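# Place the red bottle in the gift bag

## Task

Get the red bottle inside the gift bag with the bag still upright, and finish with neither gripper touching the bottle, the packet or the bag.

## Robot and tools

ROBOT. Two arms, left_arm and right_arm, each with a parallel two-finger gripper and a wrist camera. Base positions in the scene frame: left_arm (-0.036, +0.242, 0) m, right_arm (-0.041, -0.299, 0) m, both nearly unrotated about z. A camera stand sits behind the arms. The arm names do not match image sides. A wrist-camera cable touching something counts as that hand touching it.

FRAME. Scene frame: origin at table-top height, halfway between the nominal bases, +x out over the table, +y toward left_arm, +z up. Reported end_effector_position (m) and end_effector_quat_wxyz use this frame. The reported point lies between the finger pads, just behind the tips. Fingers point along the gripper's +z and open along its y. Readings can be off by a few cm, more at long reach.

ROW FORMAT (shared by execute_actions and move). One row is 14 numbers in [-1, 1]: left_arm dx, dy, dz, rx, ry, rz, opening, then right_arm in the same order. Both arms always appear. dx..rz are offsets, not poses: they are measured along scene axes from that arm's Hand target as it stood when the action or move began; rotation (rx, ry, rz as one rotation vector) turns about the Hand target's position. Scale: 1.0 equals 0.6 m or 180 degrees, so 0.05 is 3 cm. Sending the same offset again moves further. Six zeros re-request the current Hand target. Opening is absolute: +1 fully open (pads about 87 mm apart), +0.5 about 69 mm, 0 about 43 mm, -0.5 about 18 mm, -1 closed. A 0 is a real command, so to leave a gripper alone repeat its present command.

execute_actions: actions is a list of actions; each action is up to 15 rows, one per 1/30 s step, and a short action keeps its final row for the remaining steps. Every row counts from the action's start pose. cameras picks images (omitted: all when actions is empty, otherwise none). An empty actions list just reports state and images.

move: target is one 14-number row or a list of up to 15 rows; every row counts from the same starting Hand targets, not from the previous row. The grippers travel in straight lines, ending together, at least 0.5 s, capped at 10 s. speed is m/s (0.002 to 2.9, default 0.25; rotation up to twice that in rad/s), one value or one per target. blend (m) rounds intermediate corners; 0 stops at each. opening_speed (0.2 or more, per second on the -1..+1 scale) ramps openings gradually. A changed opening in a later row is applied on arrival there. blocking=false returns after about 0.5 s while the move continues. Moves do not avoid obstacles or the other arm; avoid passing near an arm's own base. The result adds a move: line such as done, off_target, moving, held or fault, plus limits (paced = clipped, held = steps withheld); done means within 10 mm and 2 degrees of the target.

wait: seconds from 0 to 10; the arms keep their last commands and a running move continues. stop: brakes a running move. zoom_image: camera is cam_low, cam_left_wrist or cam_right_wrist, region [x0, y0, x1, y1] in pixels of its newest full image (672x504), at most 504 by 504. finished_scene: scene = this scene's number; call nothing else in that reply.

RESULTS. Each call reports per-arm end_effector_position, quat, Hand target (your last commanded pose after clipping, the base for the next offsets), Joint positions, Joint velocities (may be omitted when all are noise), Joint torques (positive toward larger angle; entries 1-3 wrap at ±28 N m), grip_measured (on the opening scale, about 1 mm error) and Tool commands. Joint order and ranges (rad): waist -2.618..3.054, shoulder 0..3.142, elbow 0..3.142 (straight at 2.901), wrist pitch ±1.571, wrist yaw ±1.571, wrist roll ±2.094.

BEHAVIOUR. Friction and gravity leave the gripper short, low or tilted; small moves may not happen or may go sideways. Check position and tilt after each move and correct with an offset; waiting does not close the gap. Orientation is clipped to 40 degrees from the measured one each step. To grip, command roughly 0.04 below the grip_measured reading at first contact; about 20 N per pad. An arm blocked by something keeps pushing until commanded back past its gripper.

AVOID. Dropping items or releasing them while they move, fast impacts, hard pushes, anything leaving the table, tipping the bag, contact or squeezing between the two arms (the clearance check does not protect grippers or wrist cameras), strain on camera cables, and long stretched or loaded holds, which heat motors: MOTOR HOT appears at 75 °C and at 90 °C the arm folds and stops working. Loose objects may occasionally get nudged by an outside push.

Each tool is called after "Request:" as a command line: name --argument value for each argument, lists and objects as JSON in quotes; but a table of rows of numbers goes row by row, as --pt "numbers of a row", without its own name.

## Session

Request:
execute_actions --actions '[]'

Scene clock: 0.00 s.
left_arm: end_effector_position=(+0.3414, +0.2342, +0.0376) grip_measured=+0.971 end_effector_quat_wxyz=(+0.562, -0.001, +0.827, +0.034) | right_arm: end_effector_position=(+0.3440, -0.3052, +0.0411) grip_measured=+1.000 end_effector_quat_wxyz=(+0.562, +0.036, +0.824, -0.059)
Joint positions: left_arm=[-0.064 1.577 0.357 0.842 -0.134 0.005 0.985] | right_arm=[0.046 1.593 0.391 0.824 0.209 0.022 1]
Joint velocities: within noise
Joint torques (N m): no reading
Heat: left arm: 30 °C; right arm: 30 °C.
Hand target: left_arm +0.3497, +0.2369, +0.0521; +0.581, -0.009, +0.813, +0.035 | right_arm +0.3511, -0.3011, +0.0538; +0.579, +0.036, +0.813, -0.052
Tool commands: left_gripper/opening=+1.0 right_gripper/opening=+1.0

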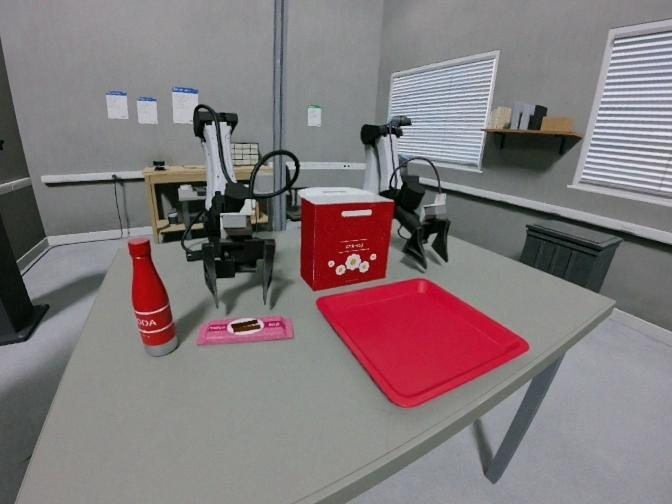

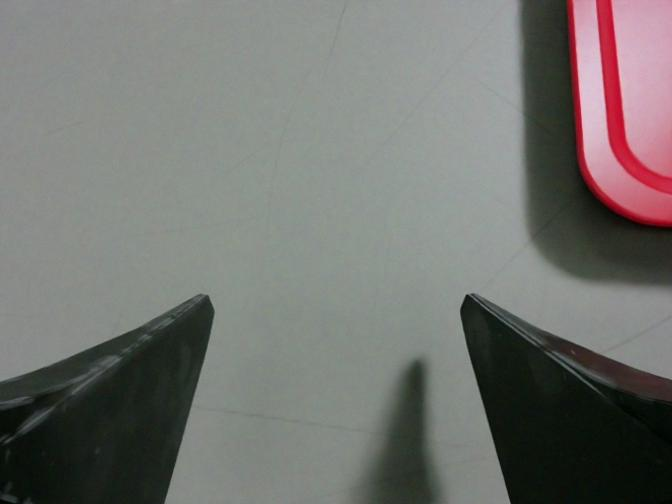

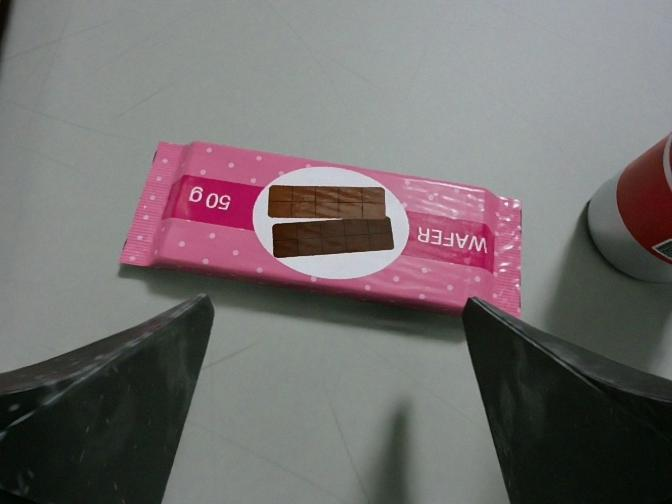

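Request:
move --pt "0 0 0 0 0 0 1 -0.1 -0.03 0.3 0.013 0.113 0.015 1" --pt "0 0 0 0 0 0 1 -0.068 -0.248 0.377 0.027 0.227 0.031 1" --cameras '["cam_right_wrist"]' --speed 0.4 --blend '[0.05, 0]'

Scene clock: 15.10 s.
left_arm: end_effector_position=(+0.3414, +0.2342, +0.0376) grip_measured=+0.971 end_effector_quat_wxyz=(+0.562, -0.001, +0.827, +0.034) | right_arm: end_effector_position=(+0.3085, -0.4590, +0.2730) grip_measured=+1.000 end_effector_quat_wxyz=(+0.251, +0.022, +0.968, -0.010)
Joint positions: left_arm=[-0.064 1.577 0.357 0.842 -0.134 0.005 0.985] | right_arm=[-0.51 1.88 2.264 -1.483 -0.198 -0.386 1]
Joint torques (N m): left_arm=[-0.08 -6.05 6.78 2.05 -0.03 -0.12] | right_arm=[0.59 -6.97 7.72 0.88 -0.46 -0.23]
Heat: left arm: 35 °C; right arm: 33 °C.
Hand target: left_arm +0.3497, +0.2369, +0.0521; +0.581, -0.009, +0.813, +0.035 | right_arm +0.3103, -0.4499, +0.2800; +0.259, +0.001, +0.966, +0.001
Off the commanded pose: left_arm 0.017 m, 3 deg | right_arm 0.012 m, 3 deg.
move: off_target (left_arm, right_arm)
Images, in order (width x height): cam_right_wrist 672x504.

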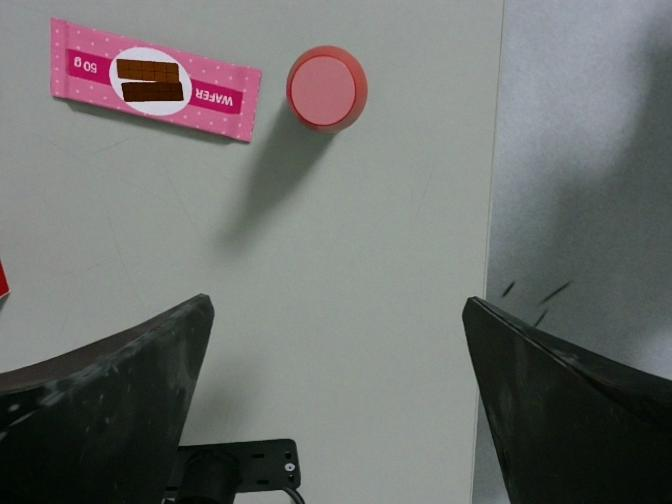

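Request:
move --pt "0 0 0 0 0 0 1 0.121 0.003 -0.193 0 0 0 1" --pt "0 0 0 0 0 0 1 0.121 0.003 -0.193 0 0 0 -0.65" --cameras '["cam_low","cam_right_wrist"]' --speed 0.22 --opening_speed 1.4

Scene clock: 30.93 s.
left_arm: end_effector_position=(+0.3414, +0.2342, +0.0376) grip_measured=+0.971 end_effector_quat_wxyz=(+0.562, -0.001, +0.827, +0.034) | right_arm: end_effector_position=(+0.3730, -0.4468, +0.1570) grip_measured=-0.269 end_effector_quat_wxyz=(+0.234, -0.004, +0.972, +0.008)
Joint positions: left_arm=[-0.064 1.577 0.357 0.842 -0.134 0.005 0.985] | right_arm=[-0.416 1.961 1.887 -1.059 -0.189 -0.352 0.366]
Joint torques (N m): left_arm=[-0.08 -6.05 6.78 2.05 -0.03 -0.13] | right_arm=[0.49 -9.88 5.41 1.46 -0.1 0.19]
Heat: left arm: 37 °C; right arm: 37 °C.
Hand target: left_arm +0.3497, +0.2369, +0.0521; +0.581, -0.009, +0.813, +0.035 | right_arm +0.3829, -0.4481, +0.1642; +0.259, +0.001, +0.966, +0.001
Off the commanded pose: left_arm 0.017 m, 3 deg | right_arm 0.012 m, 3 deg.
move: off_target (left_arm, right_arm); target 2's new opening was sent with right_arm's hand 0.014 m and 3 deg from that target
Images, in order (width x height): cam_low 672x504, cam_right_wrist 672x504.

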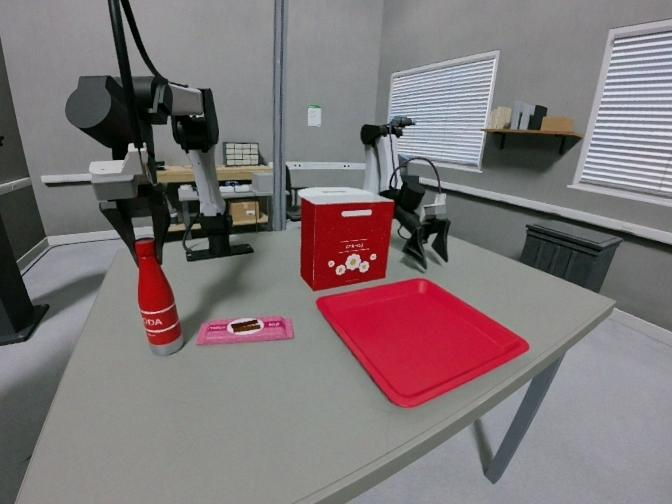

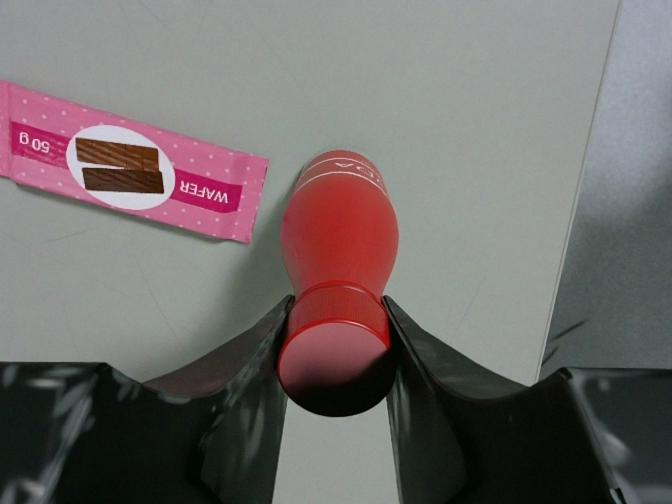

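Request:
move --pt "0 0 0 0 0 0 1 -0.08 0.02 0.33 0 0 0 -0.65" --pt "0 0 0 0 0 0 1 -0.225 0.688 0.41 0.081 -0.097 0.439 -0.65" --cameras '["cam_low","cam_right_wrist"]' --speed 0.28 --blend '[0.05, 0]'

Scene clock: 53.70 s.
left_arm: end_effector_position=(+0.3414, +0.2342, +0.0376) grip_measured=+0.971 end_effector_quat_wxyz=(+0.562, -0.001, +0.827, +0.034) | right_arm: end_effector_position=(+0.2569, -0.0431, +0.3878) grip_measured=-0.269 end_effector_quat_wxyz=(+0.370, -0.532, +0.714, +0.265)
Joint positions: left_arm=[-0.064 1.577 0.357 0.842 -0.134 0.005 0.985] | right_arm=[0.472 1.963 2.775 -1.596 -0.594 -0.527 0.366]
Joint torques (N m): left_arm=[-0.08 -6.06 6.78 2.05 -0.04 -0.12] | right_arm=[0.1 -7.42 6.69 1.61 -0.92 -0.23]
Heat: left arm: 38 °C; right arm: 42 °C.
Hand target: left_arm +0.3497, +0.2369, +0.0521; +0.581, -0.009, +0.813, +0.035 | right_arm +0.2479, -0.0353, +0.4102; +0.329, -0.580, +0.692, +0.277
Off the commanded pose: left_arm 0.017 m, 3 deg | right_arm 0.025 m, 8 deg.
joint read past its limit (right arm) — joint 4 (wrist pitch), lower limit.
joint sent to its limit (right arm) — joint 4 (wrist pitch), lower limit. The joint targets are off in position and orientation.
move: off_target (left_arm, right_arm)
Images, in order (width x height): cam_low 672x504, cam_right_wrist 672x504.

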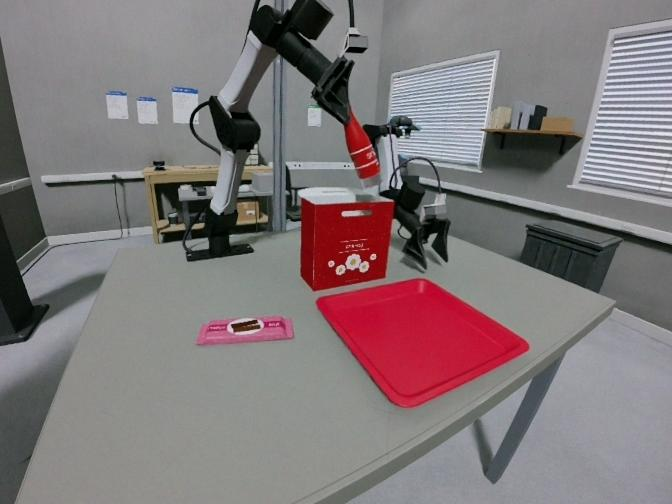

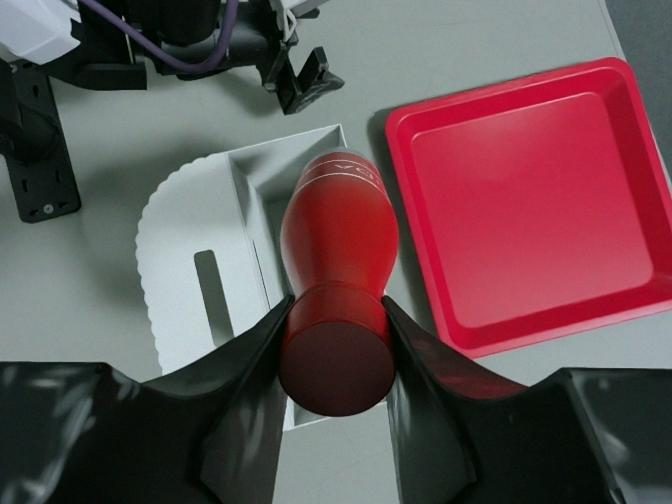

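Request:
move --pt "0 0 0 0 0 0 1 -0.055 0 -0.015 0 0 0.04 -0.65" --pt "0 0 0 0 0 0 1 -0.035 0.0 -0.11 0 0 0.04 -0.65" --cameras '["cam_low","cam_right_wrist"]' --speed 0.14

Scene clock: 68.13 s.
left_arm: end_effector_position=(+0.3414, +0.2342, +0.0376) grip_measured=+0.971 end_effector_quat_wxyz=(+0.562, -0.001, +0.827, +0.034) | right_arm: end_effector_position=(+0.2338, -0.0449, +0.3124) grip_measured=-0.269 end_effector_quat_wxyz=(+0.253, -0.611, +0.696, +0.279)
Joint positions: left_arm=[-0.064 1.577 0.357 0.842 -0.134 0.005 0.985] | right_arm=[0.495 1.88 2.37 -1.596 -0.641 -0.759 0.366]
Joint torques (N m): left_arm=[-0.08 -6.06 6.79 2.06 -0.03 -0.13] | right_arm=[-0.1 -11.75 4.31 1.58 -1.09 -0.2]
Heat: left arm: 39 °C; right arm: 41 °C.
Hand target: left_arm +0.3497, +0.2369, +0.0521; +0.581, -0.009, +0.813, +0.035 | right_arm +0.2269, -0.0353, +0.3442; +0.311, -0.622, +0.654, +0.297
Off the commanded pose: left_arm 0.017 m, 3 deg | right_arm 0.034 m, 9 deg.
joint read past its limit (right arm) — joint 4 (wrist pitch), lower limit.
move: off_target (left_arm, right_arm)
Images, in order (width x height): cam_low 672x504, cam_right_wrist 672x504.

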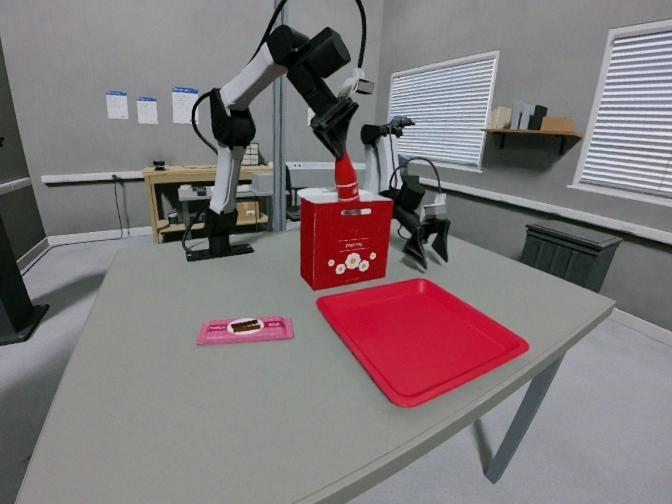

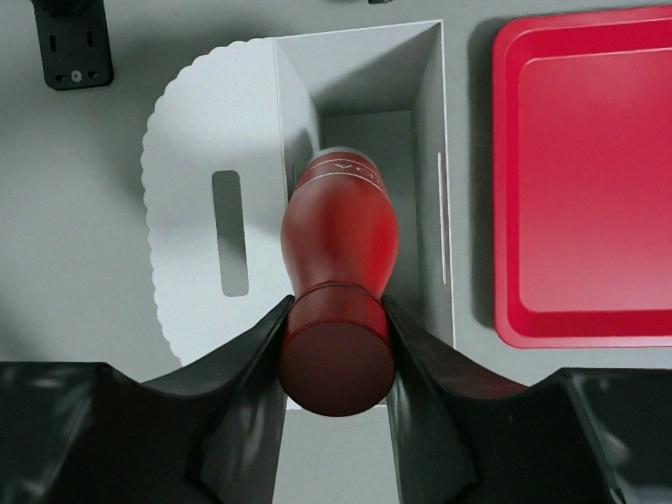

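Request:
move --pt "0 0 0 0 0 0 1 0.045 0.02 -0.02 0 0 0 -0.65" --pt "0 0 0 0 0 0 1 0.053 0.028 -0.133 -0.06 0.008 0 -0.65" --pt "0 0 0 0 0 0 1 0.053 0.03 -0.27 -0.1 0.012 0 -0.65" --cameras '["cam_low","cam_right_wrist"]' --speed 0.11 --blend '[0.01, 0.02, 0]'

Scene clock: 81.20 s.
left_arm: end_effector_position=(+0.3414, +0.2342, +0.0376) grip_measured=+0.971 end_effector_quat_wxyz=(+0.562, -0.001, +0.827, +0.034) | right_arm: end_effector_position=(+0.2490, -0.0273, +0.1599) grip_measured=-0.269 end_effector_quat_wxyz=(+0.139, -0.645, +0.721, +0.211)
Joint positions: left_arm=[-0.064 1.577 0.357 0.842 -0.134 0.005 0.985] | right_arm=[0.596 1.932 1.867 -1.253 -0.449 -0.774 0.366]
Joint torques (N m): left_arm=[-0.08 -6.06 6.78 2.05 -0.03 -0.13] | right_arm=[0.66 -13.01 5.18 1.36 -0.23 -0.13]
Heat: left arm: 40 °C; right arm: 45 °C.
Hand target: left_arm +0.3497, +0.2369, +0.0521; +0.581, -0.009, +0.813, +0.035 | right_arm +0.2587, -0.0173, +0.1822; +0.198, -0.657, +0.698, +0.202
Off the commanded pose: left_arm 0.017 m, 3 deg | right_arm 0.026 m, 7 deg.
move: off_target (left_arm, right_arm)
Images, in order (width x height): cam_low 672x504, cam_right_wrist 672x504.

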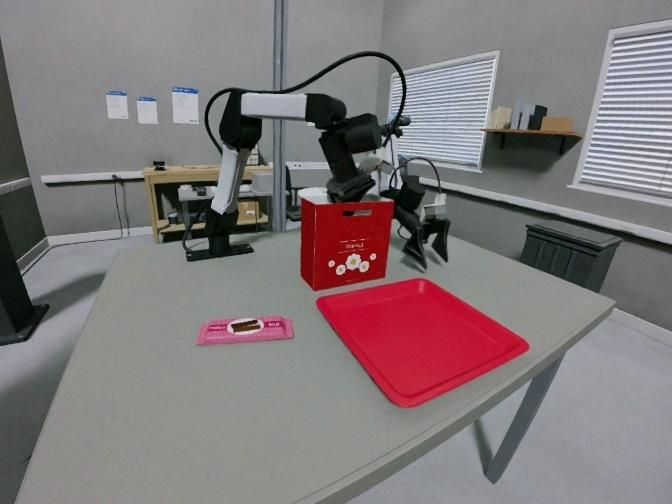

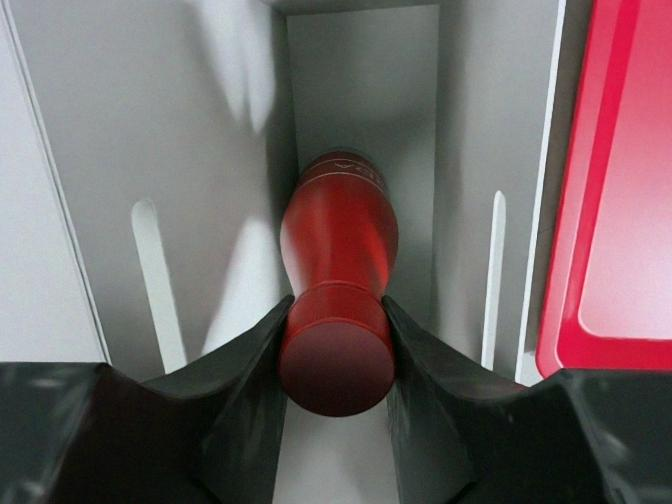

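Request:
move --pt "0 0 0 0 0 0 1 0 0 0 0 0 0 0.1" --pt "0 0 0 0 0 0 1 0 -0.06 0.13 0 0 0 0.1" --pt "0 0 0 0 0 0 1 0 -0.12 0.27 0 0 0 0.1" --cameras '["cam_low","cam_right_wrist"]' --speed 0.17 --opening_speed 0.8 --blend '[0, 0.02, 0]'

Scene clock: 95.17 s.
left_arm: end_effector_position=(+0.3414, +0.2342, +0.0376) grip_measured=+0.971 end_effector_quat_wxyz=(+0.562, -0.001, +0.827, +0.034) | right_arm: end_effector_position=(+0.2682, -0.0896, +0.3336) grip_measured=+0.100 end_effector_quat_wxyz=(+0.320, -0.613, +0.702, +0.169)
Joint positions: left_arm=[-0.064 1.577 0.357 0.842 -0.134 0.005 0.985] | right_arm=[0.422 1.811 2.377 -1.549 -0.478 -0.836 0.55]
Joint torques (N m): left_arm=[-0.08 -6.04 6.76 2.05 -0.04 -0.13] | right_arm=[-0.7 -7.28 6.01 0.99 -0.67 -0.14]
Heat: left arm: 40 °C; right arm: 52 °C.
Hand target: left_arm +0.3497, +0.2369, +0.0521; +0.581, -0.009, +0.813, +0.035 | right_arm +0.2587, -0.0893, +0.3442; +0.198, -0.657, +0.698, +0.202
Off the commanded pose: left_arm 0.017 m, 3 deg | right_arm 0.014 m, 15 deg.
joint sent to its limit (right arm) — joint 4 (wrist pitch), lower limit. The joint targets are off in position and orientation.
move: off_target (left_arm, right_arm)
Images, in order (width x height): cam_low 672x504, cam_right_wrist 672x504.

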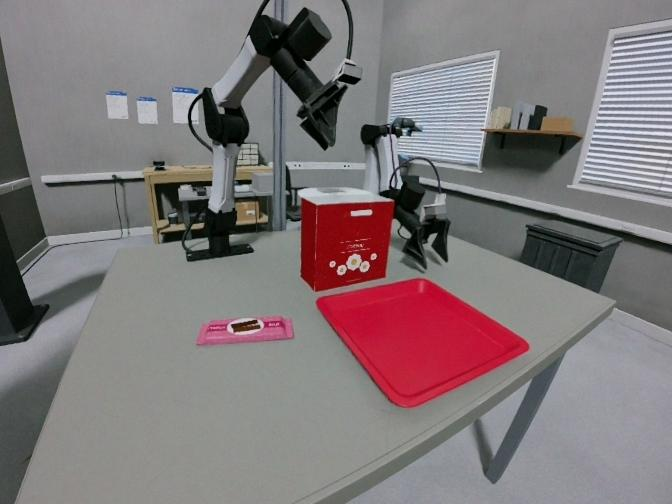

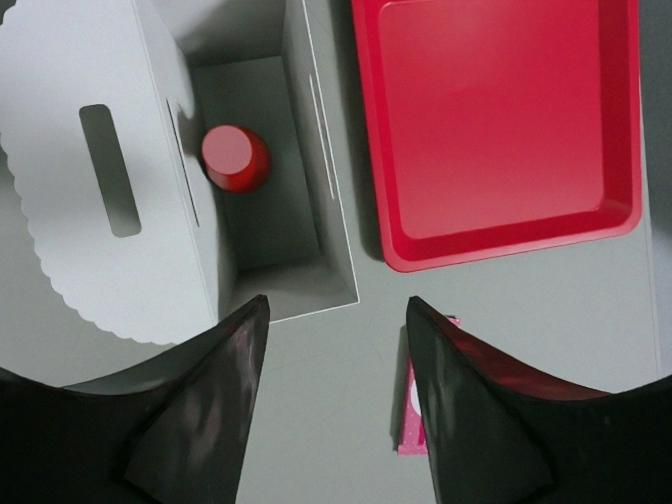

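Request:
finished_scene --scene 3

The scene is finished: the task was done.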